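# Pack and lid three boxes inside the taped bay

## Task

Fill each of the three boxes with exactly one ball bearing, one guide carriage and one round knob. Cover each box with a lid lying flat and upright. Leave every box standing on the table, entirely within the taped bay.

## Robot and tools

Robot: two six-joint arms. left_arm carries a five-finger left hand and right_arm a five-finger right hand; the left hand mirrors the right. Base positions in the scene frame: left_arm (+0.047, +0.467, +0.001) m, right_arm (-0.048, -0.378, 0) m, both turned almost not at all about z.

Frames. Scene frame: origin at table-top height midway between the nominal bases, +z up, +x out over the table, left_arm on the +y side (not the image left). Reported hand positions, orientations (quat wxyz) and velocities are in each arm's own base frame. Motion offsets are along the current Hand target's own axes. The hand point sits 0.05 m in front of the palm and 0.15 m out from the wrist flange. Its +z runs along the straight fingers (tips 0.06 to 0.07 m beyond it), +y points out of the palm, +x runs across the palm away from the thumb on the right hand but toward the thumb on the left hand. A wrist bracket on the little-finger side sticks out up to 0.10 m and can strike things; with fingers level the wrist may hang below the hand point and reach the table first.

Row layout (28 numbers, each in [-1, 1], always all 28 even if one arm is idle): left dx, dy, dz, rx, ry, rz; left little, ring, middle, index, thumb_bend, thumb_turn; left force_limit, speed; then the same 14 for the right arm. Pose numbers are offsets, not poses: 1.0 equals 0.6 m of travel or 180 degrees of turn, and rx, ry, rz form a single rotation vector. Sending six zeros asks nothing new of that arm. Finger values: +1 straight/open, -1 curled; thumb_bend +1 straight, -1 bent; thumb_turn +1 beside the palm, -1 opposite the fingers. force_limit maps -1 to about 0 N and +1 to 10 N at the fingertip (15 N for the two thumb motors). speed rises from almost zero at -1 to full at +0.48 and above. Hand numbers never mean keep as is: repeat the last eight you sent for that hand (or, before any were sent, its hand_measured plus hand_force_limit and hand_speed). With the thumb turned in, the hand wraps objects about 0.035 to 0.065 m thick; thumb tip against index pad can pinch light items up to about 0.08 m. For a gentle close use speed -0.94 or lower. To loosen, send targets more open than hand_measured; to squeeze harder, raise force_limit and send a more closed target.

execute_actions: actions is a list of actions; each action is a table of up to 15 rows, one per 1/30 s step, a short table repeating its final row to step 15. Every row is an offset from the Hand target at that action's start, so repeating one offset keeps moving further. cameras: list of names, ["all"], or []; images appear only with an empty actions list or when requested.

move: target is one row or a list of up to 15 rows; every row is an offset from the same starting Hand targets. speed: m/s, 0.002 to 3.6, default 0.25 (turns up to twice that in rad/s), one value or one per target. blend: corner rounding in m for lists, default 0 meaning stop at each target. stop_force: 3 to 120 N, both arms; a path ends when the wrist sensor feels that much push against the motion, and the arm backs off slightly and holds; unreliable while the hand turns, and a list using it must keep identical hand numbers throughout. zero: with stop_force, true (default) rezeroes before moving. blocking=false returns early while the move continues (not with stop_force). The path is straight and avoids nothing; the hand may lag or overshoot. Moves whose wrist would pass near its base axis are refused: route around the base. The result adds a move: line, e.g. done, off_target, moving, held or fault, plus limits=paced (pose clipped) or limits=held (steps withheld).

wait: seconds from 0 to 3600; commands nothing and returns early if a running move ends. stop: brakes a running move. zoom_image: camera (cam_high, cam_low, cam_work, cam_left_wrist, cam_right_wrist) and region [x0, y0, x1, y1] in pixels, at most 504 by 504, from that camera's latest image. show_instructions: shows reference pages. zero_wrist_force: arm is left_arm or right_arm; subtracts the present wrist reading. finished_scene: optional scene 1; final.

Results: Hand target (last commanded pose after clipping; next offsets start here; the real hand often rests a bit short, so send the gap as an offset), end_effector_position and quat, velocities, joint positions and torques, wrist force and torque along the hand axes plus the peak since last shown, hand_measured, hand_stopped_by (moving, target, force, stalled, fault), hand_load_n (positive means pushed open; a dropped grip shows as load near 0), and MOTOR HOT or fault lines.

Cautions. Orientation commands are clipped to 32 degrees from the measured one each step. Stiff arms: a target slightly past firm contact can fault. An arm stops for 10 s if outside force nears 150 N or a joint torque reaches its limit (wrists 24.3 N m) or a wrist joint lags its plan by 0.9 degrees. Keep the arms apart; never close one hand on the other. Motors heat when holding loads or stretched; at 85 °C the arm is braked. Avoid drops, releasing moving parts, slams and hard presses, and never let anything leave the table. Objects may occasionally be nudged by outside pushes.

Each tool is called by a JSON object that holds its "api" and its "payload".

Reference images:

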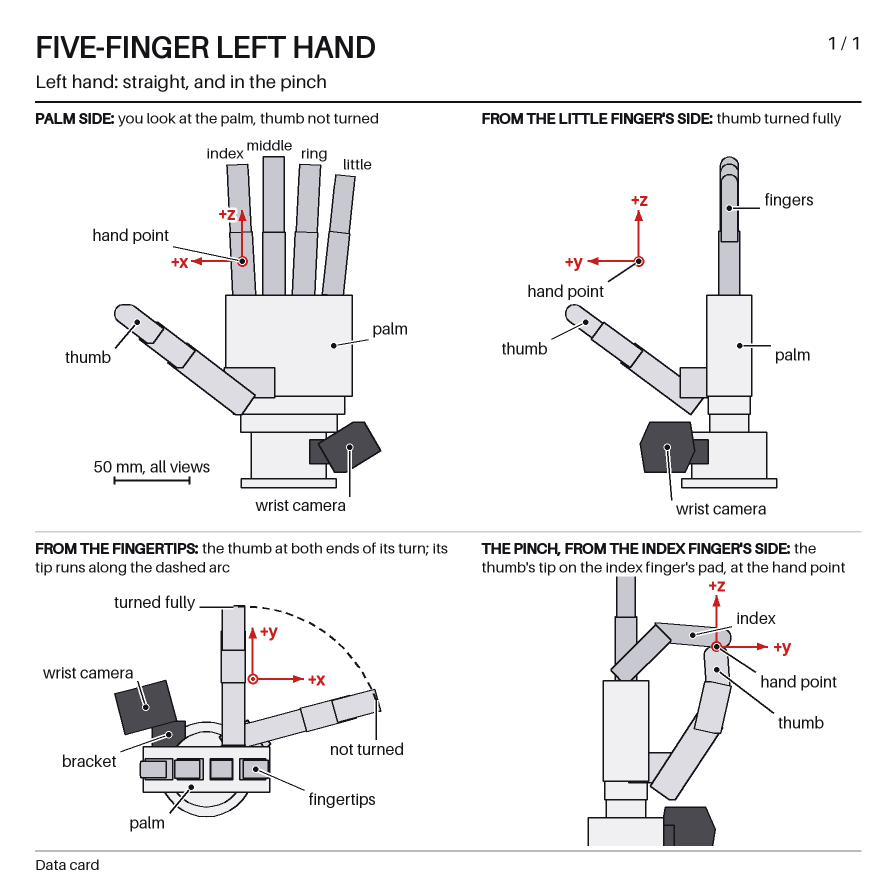

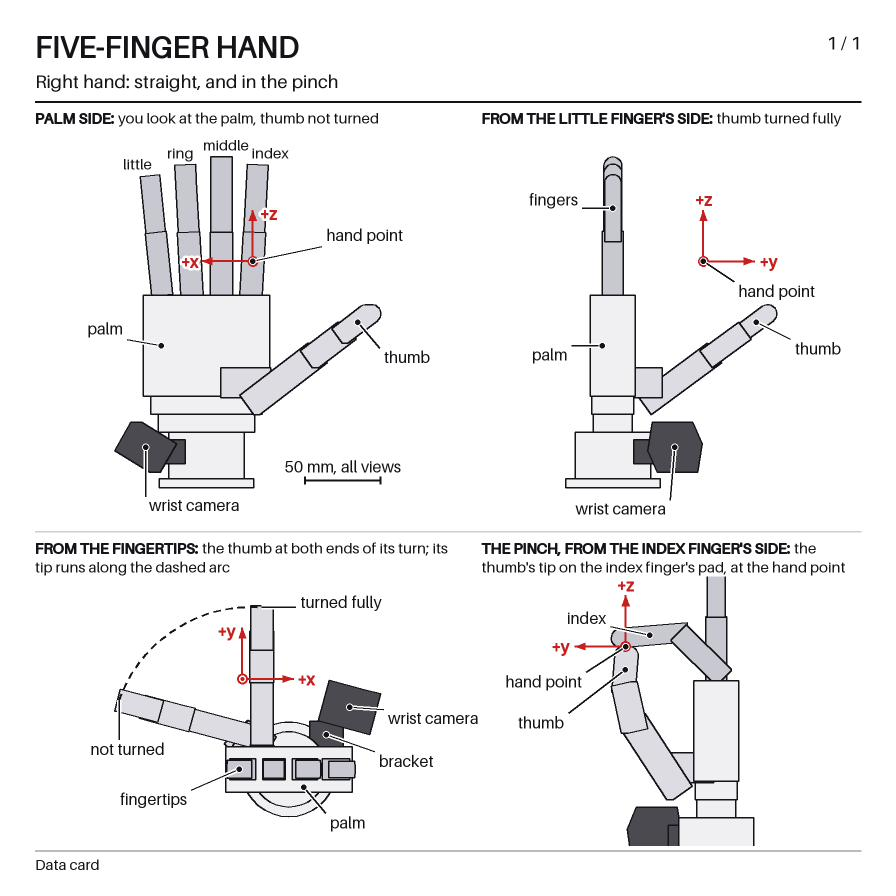

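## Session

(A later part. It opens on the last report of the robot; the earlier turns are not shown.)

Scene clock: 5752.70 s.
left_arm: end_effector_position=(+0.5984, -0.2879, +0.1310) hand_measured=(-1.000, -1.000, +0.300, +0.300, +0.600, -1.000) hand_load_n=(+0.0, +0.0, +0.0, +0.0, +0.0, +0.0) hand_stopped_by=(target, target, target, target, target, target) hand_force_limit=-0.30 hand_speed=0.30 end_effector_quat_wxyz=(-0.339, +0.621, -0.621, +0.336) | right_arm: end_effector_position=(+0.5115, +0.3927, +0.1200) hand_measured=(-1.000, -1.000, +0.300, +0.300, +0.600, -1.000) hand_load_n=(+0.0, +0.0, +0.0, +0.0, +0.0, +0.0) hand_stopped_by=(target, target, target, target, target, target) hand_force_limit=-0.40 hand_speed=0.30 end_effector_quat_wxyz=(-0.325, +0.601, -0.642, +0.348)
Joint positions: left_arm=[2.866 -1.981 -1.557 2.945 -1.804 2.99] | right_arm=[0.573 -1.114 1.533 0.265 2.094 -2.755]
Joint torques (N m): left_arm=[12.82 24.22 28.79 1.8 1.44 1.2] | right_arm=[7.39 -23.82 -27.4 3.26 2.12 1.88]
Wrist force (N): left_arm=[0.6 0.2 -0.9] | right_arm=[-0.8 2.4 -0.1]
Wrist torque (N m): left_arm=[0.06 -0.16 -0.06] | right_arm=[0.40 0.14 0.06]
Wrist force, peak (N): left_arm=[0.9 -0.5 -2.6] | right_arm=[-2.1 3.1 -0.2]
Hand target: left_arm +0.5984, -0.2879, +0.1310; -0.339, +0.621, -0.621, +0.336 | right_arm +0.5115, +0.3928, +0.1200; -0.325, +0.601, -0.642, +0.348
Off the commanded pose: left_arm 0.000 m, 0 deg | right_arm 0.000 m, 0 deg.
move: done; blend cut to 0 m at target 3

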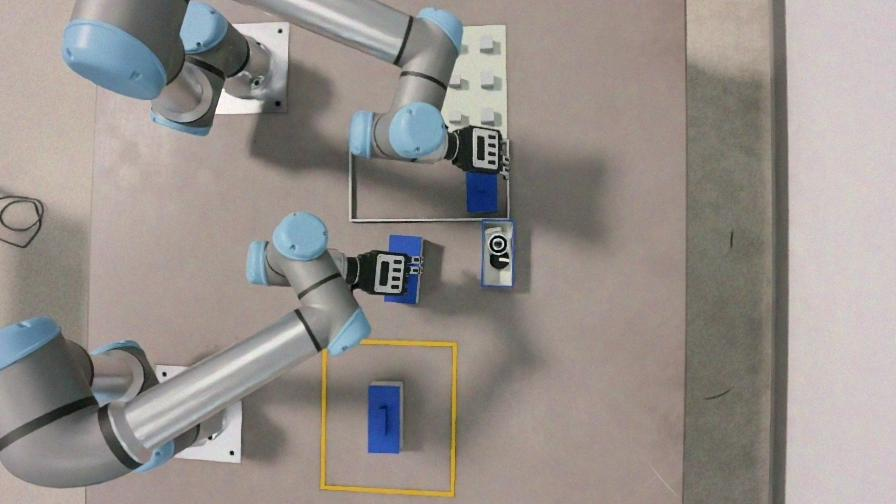

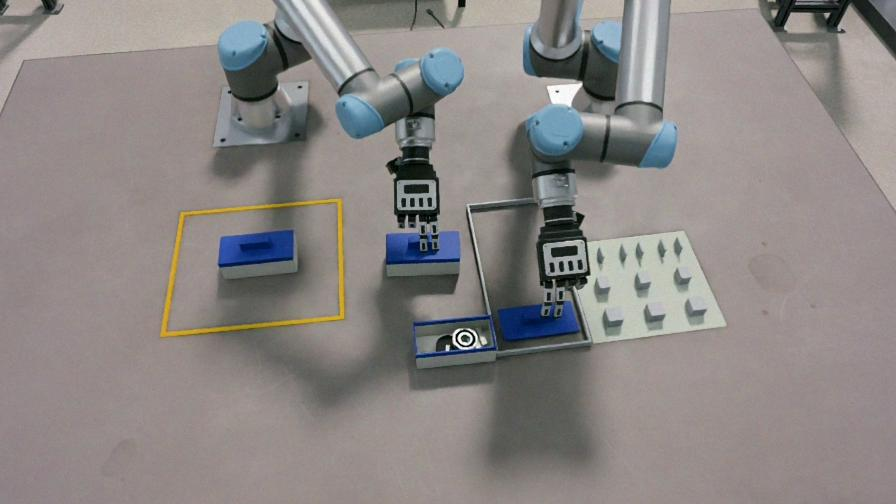

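{"api": "move", "payload": {"target": [[0.0067,0.1447,0.0735,0,0,0,-1,-1,0.3,0.3,0.6,-1,-0.3,0.3,0.0081,0.0475,0.0356,0,0,0,-1,-1,0.3,0.3,0.6,-1,-0.3,0.3],[0.0067,0.1447,0.0735,0,0,0,-1,-1,-0.5,-0.5,0.36,-1,-0.3,-0.85,0.0081,0.0475,0.0356,0,0,0,-1,-1,-0.5,-0.5,0.34,-1,-0.3,-0.85]], "speed": [0.14,0.1], "cameras": ["cam_high","cam_work"]}}

{"api": "zoom_image", "payload": {"camera": "cam_high", "region": [430, 130, 530, 230]}}

{"api": "zoom_image", "payload": {"camera": "cam_high", "region": [350, 220, 450, 320]}}

Scene clock: 5824.97 s.
left_arm: end_effector_position=(+0.5882, -0.2916, +0.0342) hand_measured=(-1.000, -1.000, +0.094, -0.156, +0.364, -1.000) hand_load_n=(+0.0, +0.0, +0.0, +5.0, +3.5, -1.0) hand_stopped_by=(target, target, force, force, target, target) hand_force_limit=-0.30 hand_speed=-0.85 end_effector_quat_wxyz=(-0.339, +0.621, -0.621, +0.336) | right_arm: end_effector_position=(+0.5135, +0.3878, +0.0844) hand_measured=(-1.000, -1.000, -0.128, -0.170, +0.362, -1.000) hand_load_n=(+0.0, +0.0, +3.5, +5.5, +6.5, +0.0) hand_stopped_by=(target, target, force, force, force, target) hand_force_limit=-0.30 hand_speed=-0.85 end_effector_quat_wxyz=(-0.325, +0.601, -0.642, +0.348)
Joint positions: left_arm=[2.852 -2.079 -1.689 3.174 -1.816 2.982] | right_arm=[0.562 -1.083 1.585 0.178 2.086 -2.763]
Joint torques (N m): left_arm=[-11.77 26.89 7.1 -2.08 -0.78 -1.35] | right_arm=[-6.82 -25.95 -11.39 -2.11 -0.43 -1.92]
Wrist force (N): left_arm=[0.5 0.2 -1.0] | right_arm=[-0.7 3.7 0.0]
Wrist torque (N m): left_arm=[0.07 -0.12 0.10] | right_arm=[0.49 0.14 0.17]
Wrist force, peak (N): left_arm=[0.2 -6.8 -7.5] | right_arm=[-1.2 3.8 -1.2]
Hand target: left_arm +0.5882, -0.2916, +0.0342; -0.339, +0.621, -0.621, +0.336 | right_arm +0.5135, +0.3878, +0.0845; -0.325, +0.601, -0.642, +0.348
Off the commanded pose: left_arm 0.000 m, 0 deg | right_arm 0.000 m, 0 deg.
move: done

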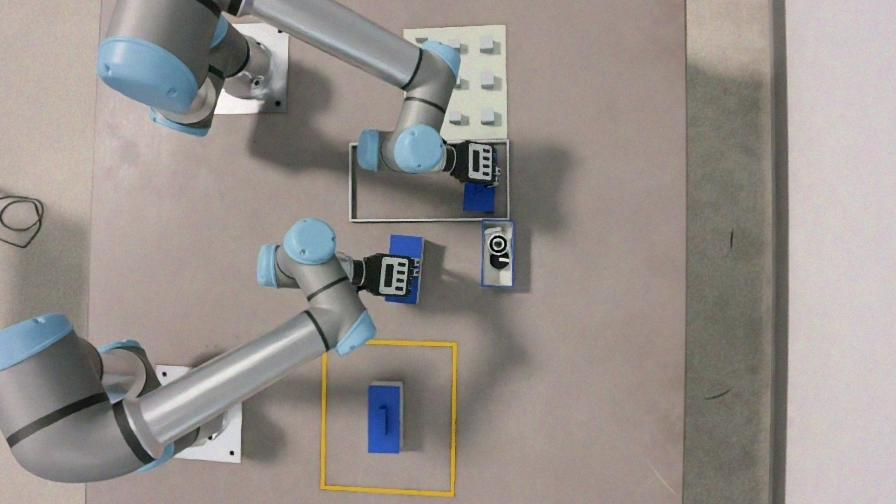

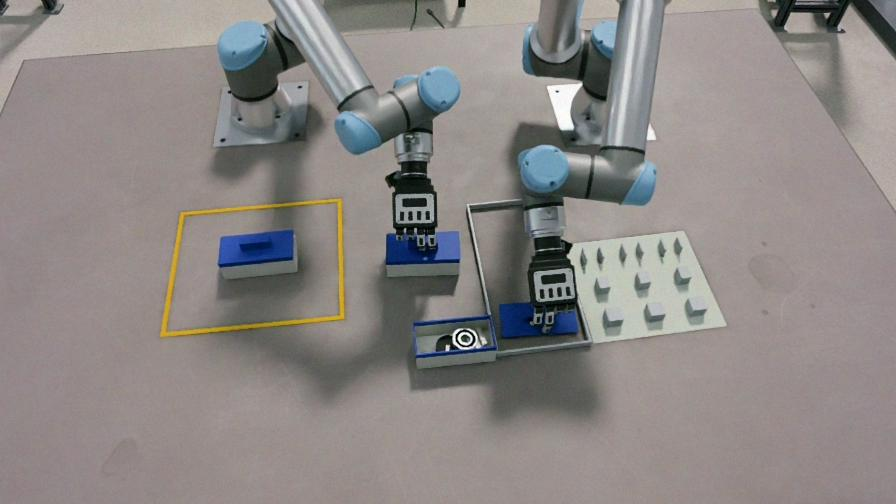

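Scaled by 5.040 from the camera's image (finer frame: 1280x720).

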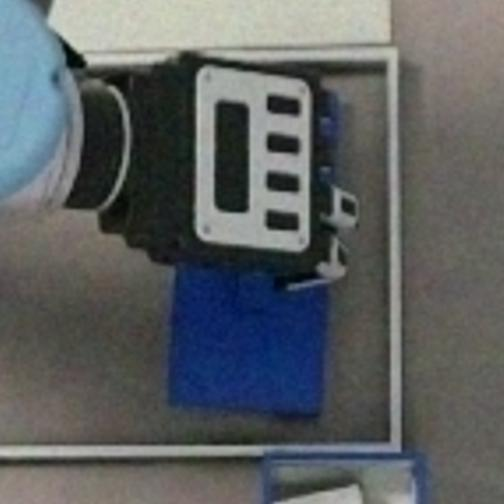

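Scaled by 5.040 from the camera's image (finer frame: 1280x720).

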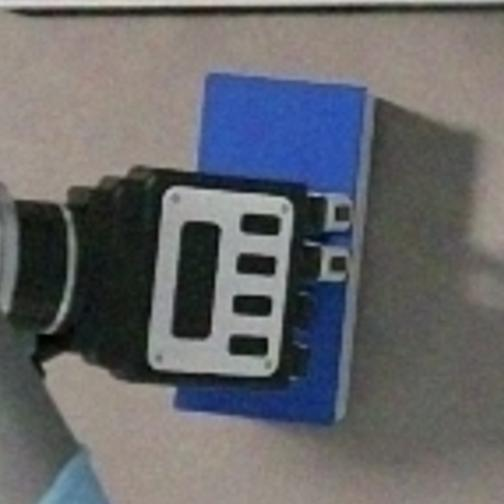

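{"api": "zoom_image", "payload": {"camera": "cam_work", "region": [490, 250, 600, 360]}}

{"api": "zoom_image", "payload": {"camera": "cam_high", "region": [460, 150, 510, 200]}}

Scaled by 4.582 from the camera's image (finer frame: 1280x720).

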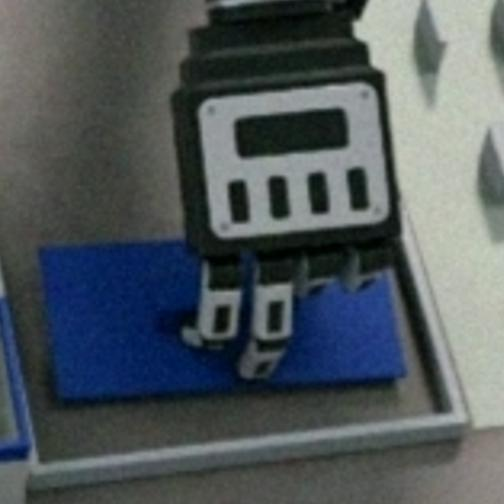

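Scaled by 10.080 from the camera's image (finer frame: 1280x720).

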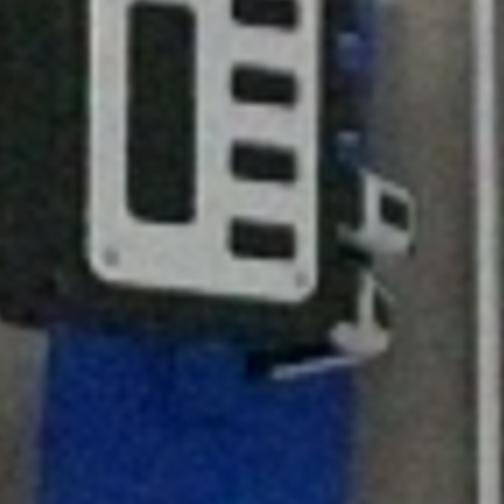

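{"api": "move", "payload": {"target": [0,0,0,0,0,0,-1,-1,-0.45,-0.5,0.36,-1,-0.3,-0.85,0.2812,0.1163,-0.1783,0,0,0,-1,-1,-0.5,-0.5,0.34,-1,-0.3,-0.85], "speed": 0.11, "cameras": ["cam_high","cam_work"]}}

{"api": "zoom_image", "payload": {"camera": "cam_high", "region": [430, 130, 530, 230]}}

{"api": "zoom_image", "payload": {"camera": "cam_high", "region": [290, 270, 430, 410]}}

{"api": "zoom_image", "payload": {"camera": "cam_work", "region": [490, 250, 600, 360]}}

Scene clock: 5888.87 s.
left_arm: end_effector_position=(+0.5882, -0.2916, +0.0342) hand_measured=(-1.000, -1.000, -0.126, -0.156, +0.364, -1.000) hand_load_n=(+0.0, +0.0, +5.5, +3.5, +6.5, +0.0) hand_stopped_by=(target, target, force, force, target, target) hand_force_limit=-0.30 hand_speed=-0.85 end_effector_quat_wxyz=(-0.339, +0.621, -0.621, +0.336) | right_arm: end_effector_position=(+0.3748, +0.2280, +0.0846) hand_measured=(-1.000, -1.000, -0.128, -0.170, +0.362, -1.000) hand_load_n=(+0.0, +0.0, +4.0, +5.5, +6.5, +0.0) hand_stopped_by=(target, target, force, force, force, target) hand_force_limit=-0.30 hand_speed=-0.85 end_effector_quat_wxyz=(-0.325, +0.601, -0.642, +0.348)
Joint positions: left_arm=[2.852 -2.079 -1.689 3.173 -1.816 2.982] | right_arm=[0.333 -1.577 2.217 -0.023 1.903 -2.914]
Joint torques (N m): left_arm=[0.04 36.52 14.38 -1.62 1.21 0.1] | right_arm=[-6.79 -26.49 -7.58 -2.13 -0.81 -2.17]
Wrist force (N): left_arm=[0.5 0.5 -0.3] | right_arm=[-1.4 3.0 0.4]
Wrist torque (N m): left_arm=[0.03 -0.10 0.08] | right_arm=[0.46 0.08 0.19]
Wrist force, peak (N): left_arm=[0.3 -2.3 -1.3] | right_arm=[-2.5 2.7 0.4]
Hand target: left_arm +0.5882, -0.2916, +0.0342; -0.339, +0.621, -0.621, +0.336 | right_arm +0.3748, +0.2279, +0.0846; -0.325, +0.601, -0.642, +0.348
Off the commanded pose: left_arm 0.000 m, 0 deg | right_arm 0.000 m, 0 deg.
move: done

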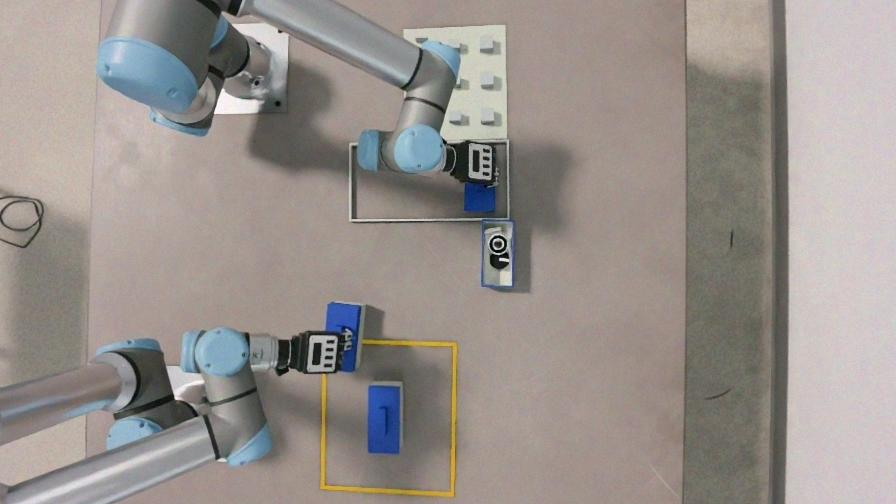

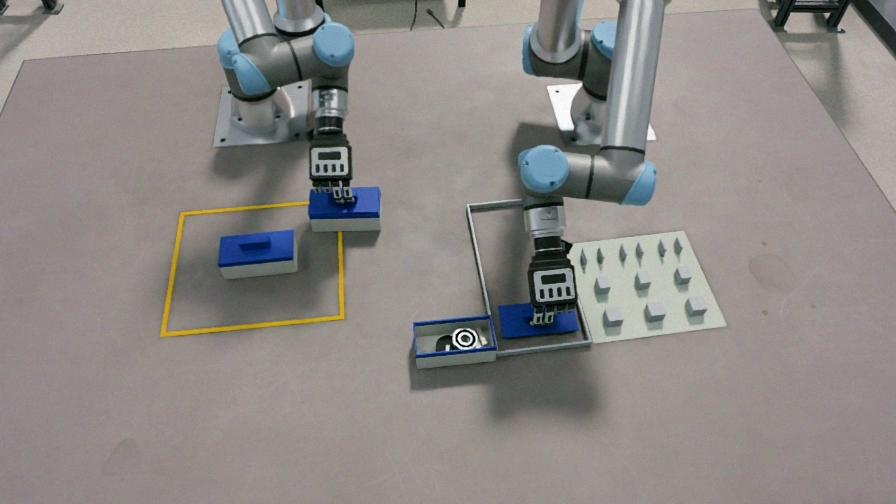

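Scaled by 5.040 from the camera's image (finer frame: 1280x720).

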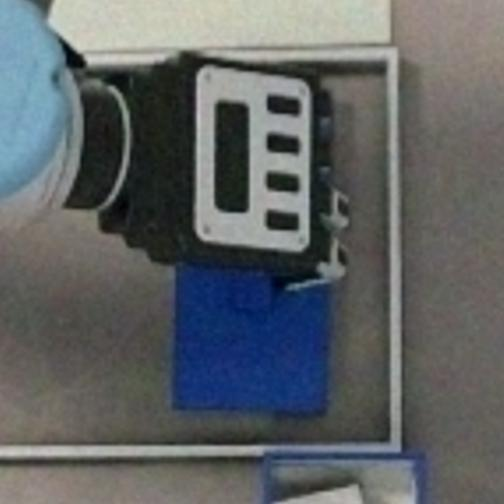

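Scaled by 3.600 from the camera's image (finer frame: 1280x720).

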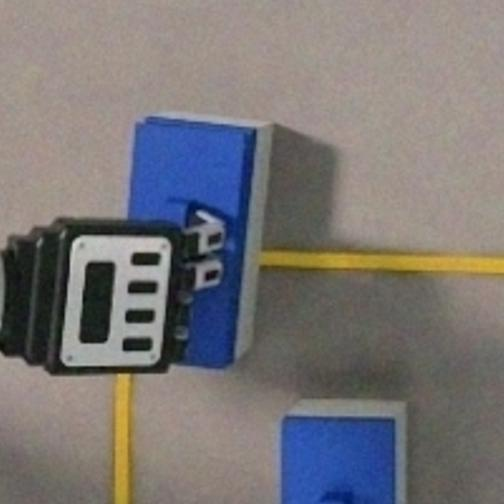

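Scaled by 4.582 from the camera's image (finer frame: 1280x720).

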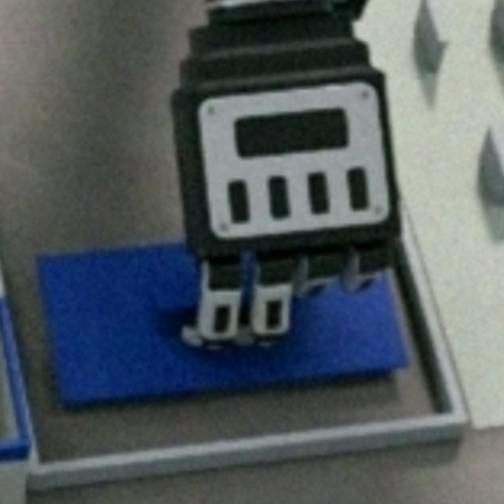

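{"api": "move", "payload": {"target": [[0,-0.1256,-0.0819,0,0,0,-1,-1,-0.45,-0.5,0.36,-1,-0.3,-0.85,0.15,-0.0032,0.0049,0,0,0,-1,-1,-0.5,-0.5,0.34,-1,-0.3,-0.85],[0.2723,-0.1341,-0.0103,0,0,0,-1,-1,-0.45,-0.5,0.36,-1,-0.3,-0.85,0.3132,-0.0066,0.0102,0,0,0,-1,-1,-0.5,-0.5,0.34,-1,-0.3,-0.85],[0.2723,-0.1341,-0.0103,0,0,0,-1,-1,-0.45,-0.5,0.36,-1,-0.3,-0.85,0.3062,-0.0091,0.0140,0,0,0,-1,-1,-0.5,-0.5,0.34,-1,-0.3,-0.85]], "speed": [0.11,0.16,0.04], "blend": [0.01,0,0], "cameras": ["cam_high","cam_work"]}}

{"api": "zoom_image", "payload": {"camera": "cam_high", "region": [450, 200, 550, 300]}}

{"api": "zoom_image", "payload": {"camera": "cam_high", "region": [290, 350, 430, 490]}}

{"api": "zoom_image", "payload": {"camera": "cam_work", "region": [390, 250, 540, 400]}}

Scene clock: 5949.90 s.
left_arm: end_effector_position=(+0.6270, -0.4552, +0.1046) hand_measured=(-1.000, -1.000, -0.126, -0.156, +0.364, -1.000) hand_load_n=(+0.0, +0.0, +5.5, +3.5, +6.0, +0.0) hand_stopped_by=(target, target, force, force, target, target) hand_force_limit=-0.30 hand_speed=-0.85 end_effector_quat_wxyz=(-0.339, +0.621, -0.621, +0.336) | right_arm: end_effector_position=(+0.3725, +0.0439, +0.0846) hand_measured=(-1.000, -1.000, -0.128, -0.170, +0.362, -1.000) hand_load_n=(+0.0, +0.0, +4.0, +5.5, +6.5, +0.0) hand_stopped_by=(target, target, force, force, force, target) hand_force_limit=-0.30 hand_speed=-0.85 end_effector_quat_wxyz=(-0.325, +0.601, -0.642, +0.348)
Joint positions: left_arm=[2.601 -2.312 -1.102 2.765 -2.02 2.828] | right_arm=[-0.621 -1.86 2.452 0.063 1.115 -3.468]
Joint torques (N m): left_arm=[-13.6 40.37 30.65 -2.22 -1.88 -1.35] | right_arm=[6.77 8.35 -24.25 -1.94 0.88 2.43]
Wrist force (N): left_arm=[0.3 0.2 -1.0] | right_arm=[-0.4 3.0 -0.3]
Wrist torque (N m): left_arm=[0.00 -0.08 0.10] | right_arm=[0.45 0.06 0.11]
Wrist force, peak (N): left_arm=[-0.2 -0.2 -1.6] | right_arm=[-2.4 3.4 -0.3]
Hand target: left_arm +0.6270, -0.4552, +0.1046; -0.339, +0.621, -0.621, +0.336 | right_arm +0.3725, +0.0440, +0.0846; -0.325, +0.601, -0.642, +0.348
Off the commanded pose: left_arm 0.000 m, 0 deg | right_arm 0.000 m, 0 deg.
move: done

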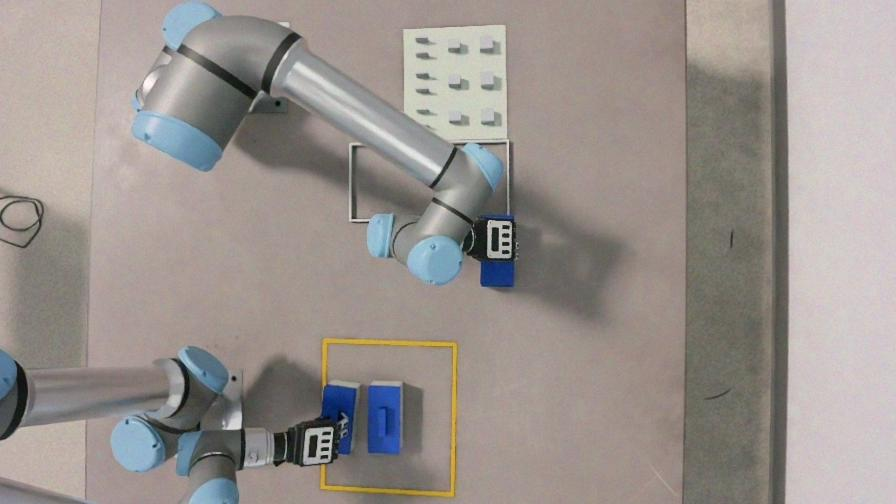

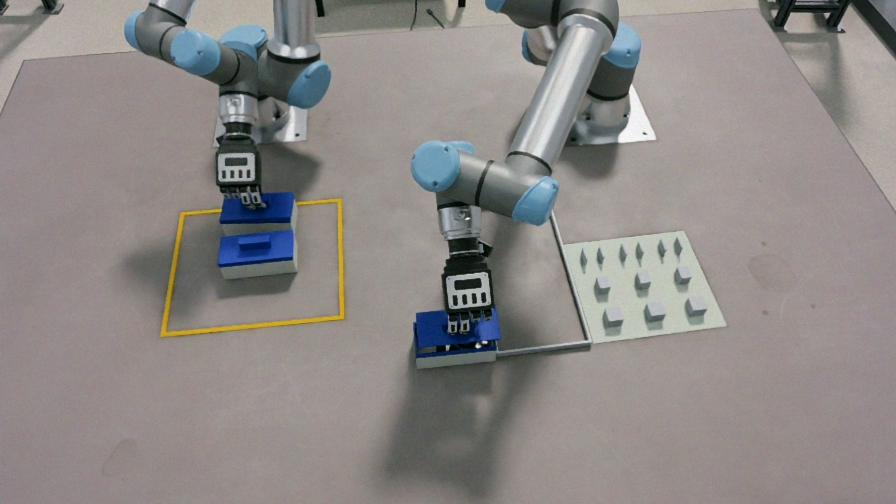

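Scaled by 5.040 from the camera's image (finer frame: 1280x720).

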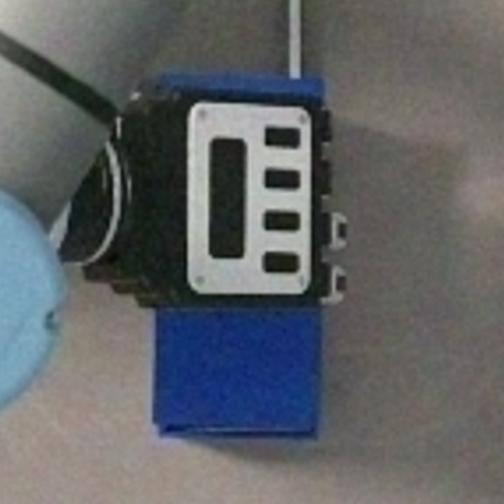

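Scaled by 3.600 from the camera's image (finer frame: 1280x720).

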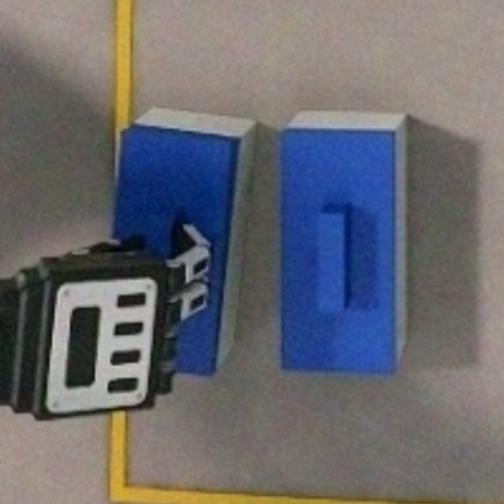

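Scaled by 3.360 from the camera's image (finer frame: 1280x720).

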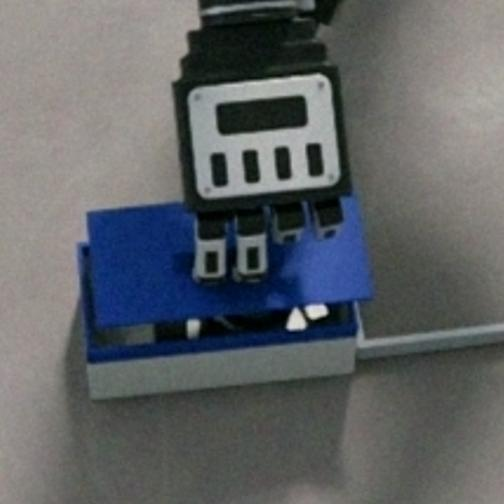

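{"api": "move", "payload": {"target": [[0.0058,0.0208,0.0156,0,0,0,-1,-1,-0.45,-0.5,0.36,-1,-0.3,-0.85,0,0,0,0,0,0,-1,-1,-0.5,-0.5,0.34,-1,-0.3,-0.85],[0.0058,0.0348,0.0247,0,0,0,-1,-1,-0.45,-0.5,0.36,-1,-0.3,-0.85,0,0,0,0,0,0,-1,-1,-0.5,-0.5,0.34,-1,-0.3,-0.85]], "speed": [0.08,0.015], "blend": [0.002,0], "stop_force": 3, "cameras": ["cam_high","cam_work"]}}

{"api": "zoom_image", "payload": {"camera": "cam_high", "region": [450, 200, 550, 300]}}

{"api": "zoom_image", "payload": {"camera": "cam_work", "region": [390, 250, 540, 400]}}

{"api": "zoom_image", "payload": {"camera": "cam_high", "region": [310, 320, 470, 504]}}

Scene clock: 6021.80 s.
left_arm: end_effector_position=(+0.6281, -0.4586, +0.0806) hand_measured=(-1.000, -1.000, -0.126, -0.156, +0.364, -1.000) hand_load_n=(+0.0, +0.0, +5.0, +2.5, +6.5, +0.0) hand_stopped_by=(target, target, force, force, target, target) hand_force_limit=-0.30 hand_speed=-0.85 end_effector_quat_wxyz=(-0.339, +0.621, -0.621, +0.336) | right_arm: end_effector_position=(+0.3725, +0.0440, +0.0846) hand_measured=(-1.000, -1.000, -0.128, -0.170, +0.362, -1.000) hand_load_n=(+0.0, +0.0, +4.0, +5.0, +6.5, +0.0) hand_stopped_by=(target, target, force, force, force, target) hand_force_limit=-0.30 hand_speed=-0.85 end_effector_quat_wxyz=(-0.325, +0.601, -0.642, +0.348)
Joint positions: left_arm=[2.598 -2.338 -1.119 2.807 -2.023 2.825] | right_arm=[-0.62 -1.86 2.452 0.063 1.115 -3.468]
Joint torques (N m): left_arm=[-11.23 67.45 29.22 -2.62 -1.95 -1.15] | right_arm=[6.5 8.46 -27.3 -2.08 1.06 2.13]
Wrist force (N): left_arm=[1.0 -1.4 -1.4] | right_arm=[-0.4 3.1 -0.3]
Wrist torque (N m): left_arm=[-0.03 -0.13 0.16] | right_arm=[0.47 0.06 0.11]
Wrist force, peak (N): left_arm=[2.5 -3.2 -2.6] | right_arm=[-0.4 3.4 -0.2]
Hand target: left_arm +0.6281, -0.4586, +0.0806; -0.339, +0.621, -0.621, +0.336 (not the last commanded pose) | right_arm +0.3725, +0.0440, +0.0846; -0.325, +0.601, -0.642, +0.348
Off the commanded pose: left_arm 0.002 m, 0 deg | right_arm 0.000 m, 0 deg.
move: contact (left_arm); path passed 1 of 2 targets

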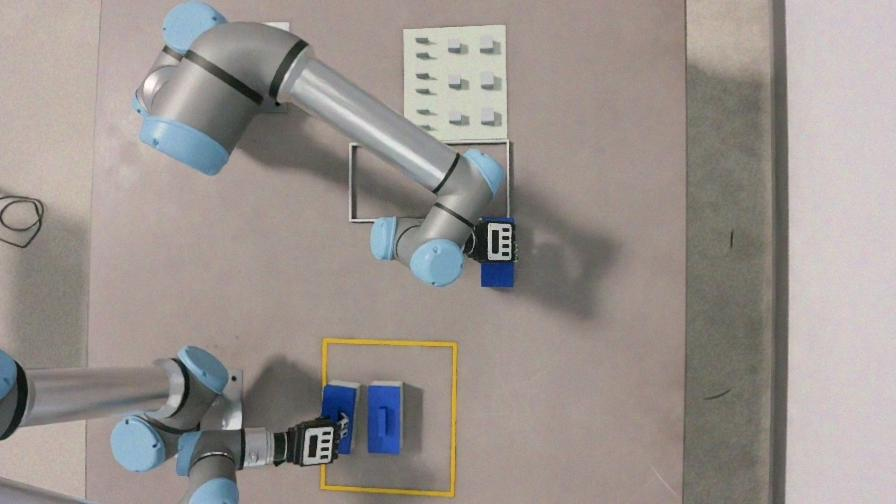

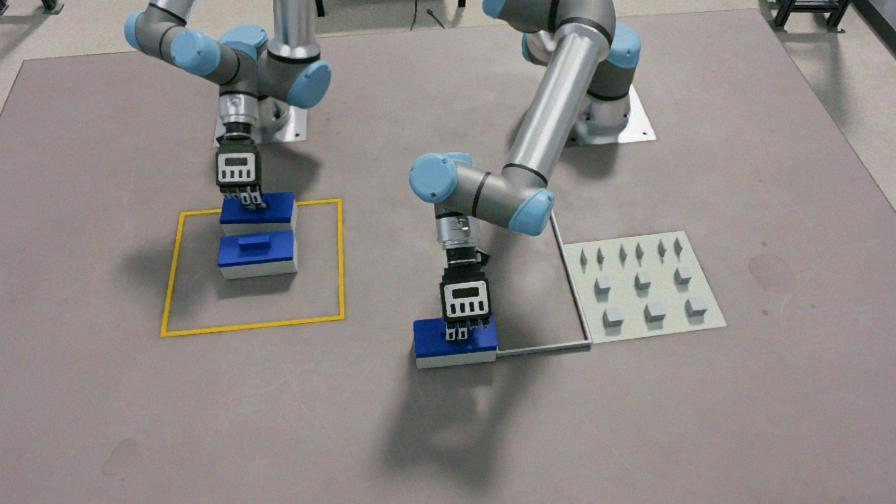

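Scaled by 5.040 from the camera's image (finer frame: 1280x720).

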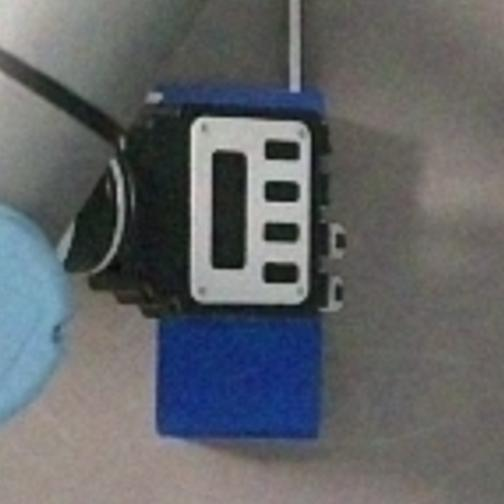

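Scaled by 3.360 from the camera's image (finer frame: 1280x720).

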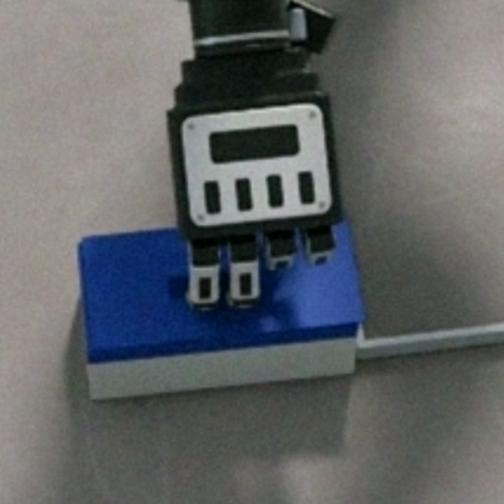

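Scaled by 2.739 from the camera's image (finer frame: 1280x720).

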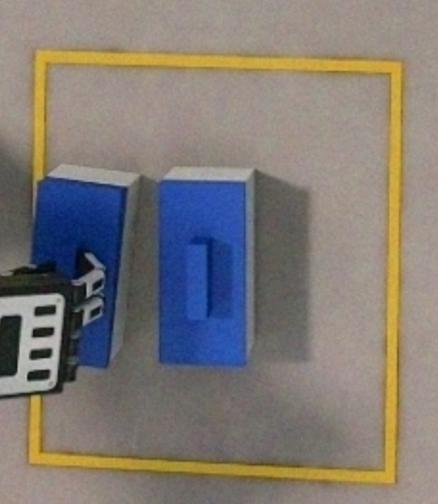

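{"api": "move", "payload": {"target": [[0,0,0,0,0,0,-1,-1,0.15,0.15,0.6,-1,-0.3,-0.6,0,0,0,0,0,0,-1,-1,-0.5,-0.5,0.34,-1,-0.3,-0.85],[0,-0.1256,-0.0819,0,0,0,-1,-1,0.15,0.15,0.6,-1,-0.3,-0.6,-0.0020,-0.0173,0.0265,0,0,0,-1,-1,-0.5,-0.5,0.34,-1,-0.3,-0.85],[-0.5977,0.0365,-0.3302,0,0,0,-1,-1,0.15,0.15,0.6,-1,-0.3,-0.6,-0.0015,-0.0123,0.0188,0,0,0,-1,-1,-0.5,-0.5,0.34,-1,-0.3,-0.85],[-0.5977,0.0365,-0.3302,0,0,0,-1,-1,0.15,0.15,0.6,-1,-0.3,-0.6,-0.0015,-0.0123,0.0188,0,0,0,-1,-1,0.2,0.2,0.6,-1,-0.3,-0.4],[-0.5977,0.0365,-0.3302,0,0,0,-1,-1,0.15,0.15,0.6,-1,-0.3,-0.6,-0.0015,-0.1518,-0.0722,0,0,0,-1,-1,0.2,0.2,0.6,-1,-0.3,-0.4],[-0.5977,0.0365,-0.3302,0,0,0,-1,-1,0.15,0.15,0.6,-1,-0.3,-0.6,-0.6860,-0.3517,0.4313,0,-0.0147,-0.0096,-1,-1,0.3,0.3,0.6,-1,-0.3,0.3]], "speed": [0.1,0.12,0.4,0.1,0.18,0.45], "blend": [0,0,0,0,0.02,0], "cameras": ["cam_high","cam_work"]}}

{"api": "zoom_image", "payload": {"camera": "cam_high", "region": [450, 200, 550, 300]}}

{"api": "zoom_image", "payload": {"camera": "cam_high", "region": [310, 320, 470, 504]}}

{"api": "zoom_image", "payload": {"camera": "cam_work", "region": [390, 250, 540, 400]}}

Scene clock: 6090.67 s.
left_arm: end_effector_position=(+0.4495, -0.1005, +0.1711) hand_measured=(-1.000, -1.000, +0.072, +0.150, +0.600, -1.000) hand_load_n=(+0.0, +0.0, +0.0, -0.5, +0.0, +0.0) hand_stopped_by=(target, target, stalled, target, target, target) hand_force_limit=-0.30 hand_speed=-0.60 end_effector_quat_wxyz=(-0.339, +0.621, -0.621, +0.336) | right_arm: end_effector_position=(+0.7313, +0.4325, +0.1196) hand_measured=(-1.000, -1.000, +0.300, +0.300, +0.600, -1.000) hand_load_n=(+0.5, +0.0, +0.0, +0.0, +0.0, +0.0) hand_stopped_by=(target, target, target, target, target, target) hand_force_limit=-0.30 hand_speed=0.30 end_effector_quat_wxyz=(-0.334, +0.618, -0.625, +0.338)
Joint positions: left_arm=[3.382 -1.423 -2.089 2.924 -1.372 3.276] | right_arm=[0.434 -0.643 0.718 0.551 1.94 -2.886]
Joint torques (N m): left_arm=[13.59 26.72 9.11 -2.06 1.67 1.24] | right_arm=[7.19 -41.14 -30.52 2.81 1.75 2.18]
Wrist force (N): left_arm=[0.1 0.4 -1.0] | right_arm=[-0.3 2.3 -0.4]
Wrist torque (N m): left_arm=[0.11 -0.09 -0.08] | right_arm=[0.37 0.05 0.09]
Wrist force, peak (N): left_arm=[0.5 -28.8 -25.2] | right_arm=[-0.3 3.7 -1.3]
Hand target: left_arm +0.4495, -0.1005, +0.1711; -0.339, +0.621, -0.621, +0.336 | right_arm +0.7313, +0.4325, +0.1196; -0.334, +0.618, -0.625, +0.338
Off the commanded pose: left_arm 0.000 m, 0 deg | right_arm 0.000 m, 0 deg.
move: done

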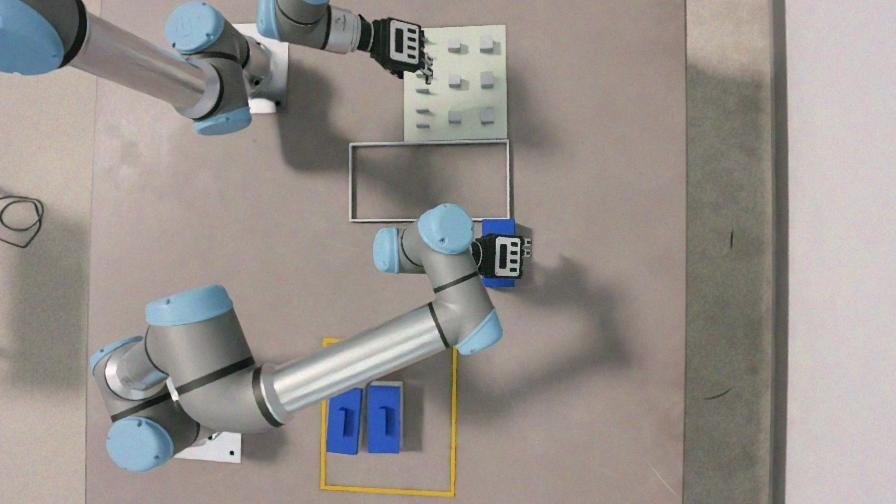

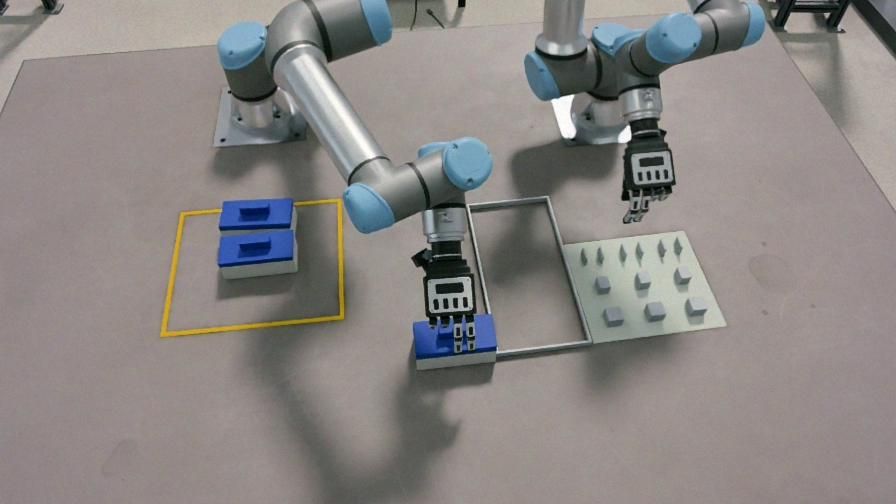

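Scaled by 5.040 from the camera's image (finer frame: 1280x720).

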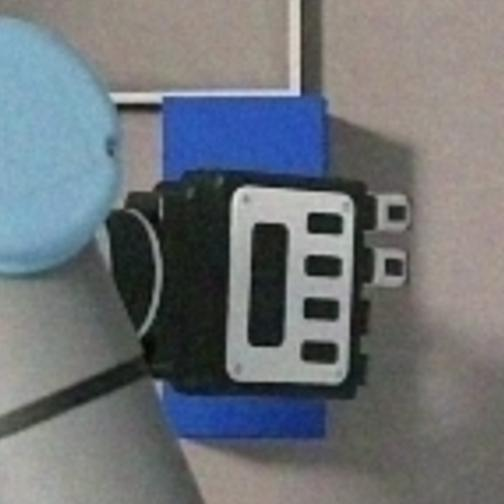

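Scaled by 2.739 from the camera's image (finer frame: 1280x720).

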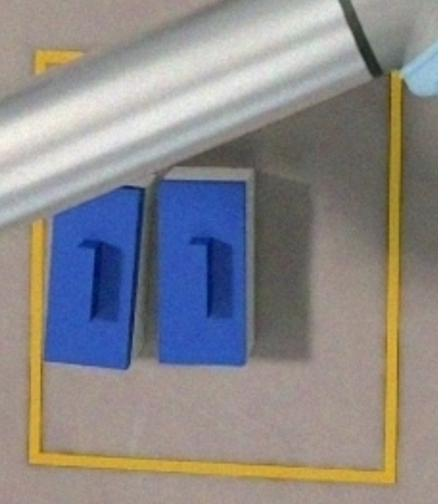

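Scaled by 3.360 from the camera's image (finer frame: 1280x720).

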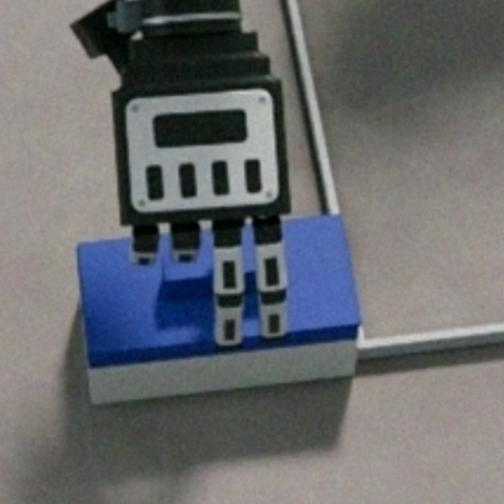

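{"api": "move", "payload": {"target": [[0,0,0,0,0,0,-1,-1,0.15,0.15,0.6,-1,-0.3,-0.6,0.0075,0.0701,0.0041,0,0,0,-1,-1,0.3,0.3,0.6,-1,-0.3,0.3],[0,0,0,0,0,0,-1,-1,0.15,0.15,0.6,-1,-0.3,-0.6,0.0075,0.0701,0.0041,0,0,0,-1,-1,-0.5,-0.5,0.34,-1,-0.3,-0.85]], "speed": [0.1,0.1], "cameras": ["cam_high","cam_work"]}}

{"api": "zoom_image", "payload": {"camera": "cam_high", "region": [450, 200, 550, 300]}}

{"api": "zoom_image", "payload": {"camera": "cam_work", "region": [390, 250, 540, 400]}}

Scene clock: 6117.67 s.
left_arm: end_effector_position=(+0.4495, -0.1005, +0.1711) hand_measured=(-1.000, -1.000, +0.072, +0.150, +0.600, -1.000) hand_load_n=(+0.0, +0.0, +0.0, +0.0, +0.0, +0.0) hand_stopped_by=(target, target, stalled, target, target, target) hand_force_limit=-0.30 hand_speed=-0.60 end_effector_quat_wxyz=(-0.339, +0.621, -0.621, +0.336) | right_arm: end_effector_position=(+0.7103, +0.4282, +0.0830) hand_measured=(-1.000, -1.000, -0.128, -0.156, +0.362, -1.000) hand_load_n=(+0.0, +0.0, +5.5, +4.5, +5.5, +0.5) hand_stopped_by=(target, target, force, force, force, target) hand_force_limit=-0.30 hand_speed=-0.85 end_effector_quat_wxyz=(-0.334, +0.618, -0.625, +0.338)
Joint positions: left_arm=[3.382 -1.423 -2.089 2.924 -1.372 3.276] | right_arm=[0.441 -0.689 0.899 0.419 1.946 -2.881]
Joint torques (N m): left_arm=[12.74 27.11 6.98 -2.11 1.64 1.29] | right_arm=[7.21 -66.38 -12.52 -0.43 -0.97 -1.27]
Wrist force (N): left_arm=[-0.1 0.4 -1.0] | right_arm=[-0.1 1.8 0.0]
Wrist torque (N m): left_arm=[0.10 -0.06 -0.09] | right_arm=[0.36 0.06 0.11]
Wrist force, peak (N): left_arm=[0.1 0.7 -1.1] | right_arm=[-0.3 2.8 -0.5]
Hand target: left_arm +0.4495, -0.1005, +0.1711; -0.339, +0.621, -0.621, +0.336 | right_arm +0.7103, +0.4282, +0.0830; -0.334, +0.618, -0.625, +0.338
Off the commanded pose: left_arm 0.000 m, 0 deg | right_arm 0.000 m, 0 deg.
move: done

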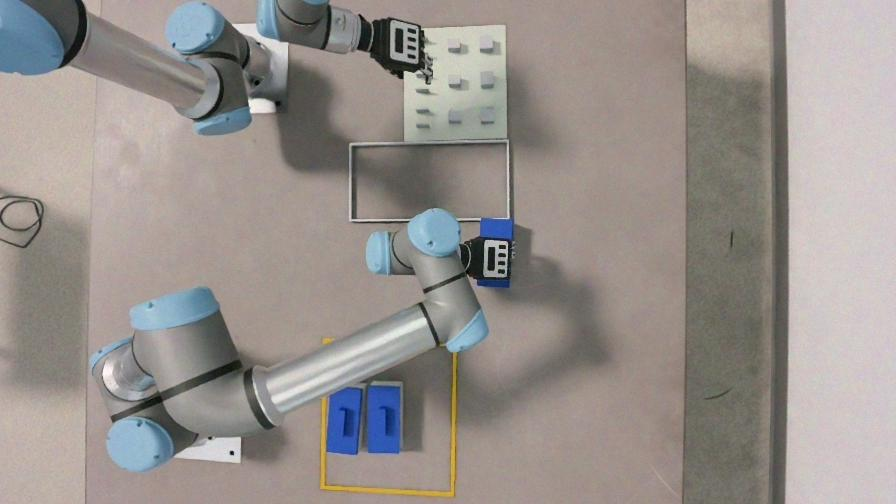

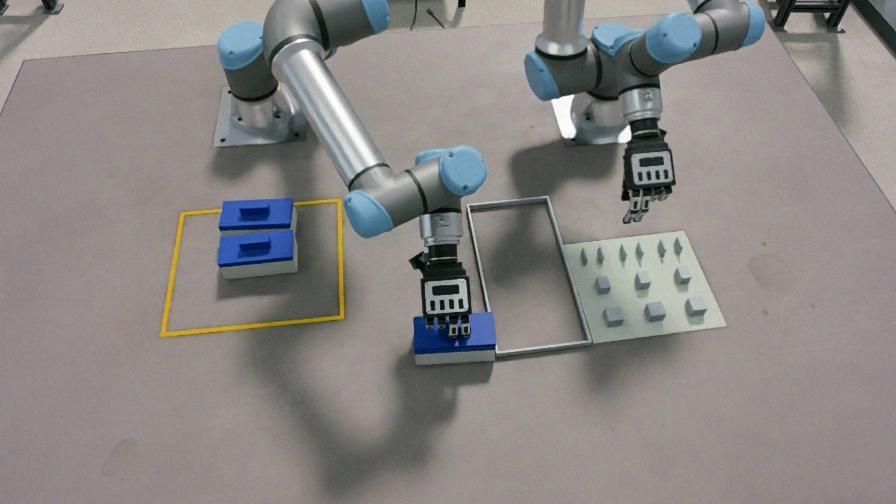

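Scaled by 5.040 from the camera's image (finer frame: 1280x720).

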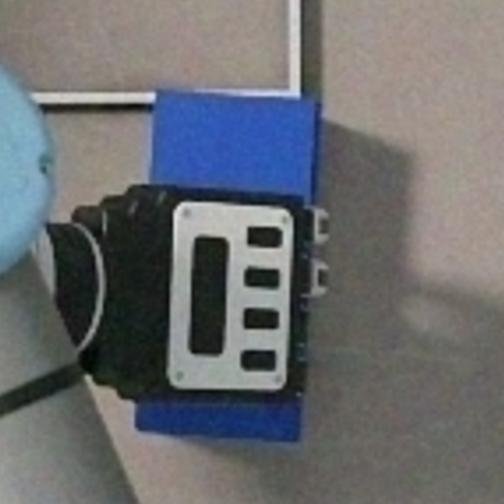

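Scaled by 3.360 from the camera's image (finer frame: 1280x720).

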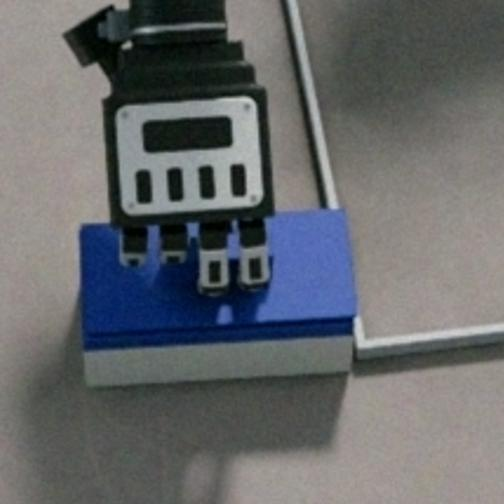

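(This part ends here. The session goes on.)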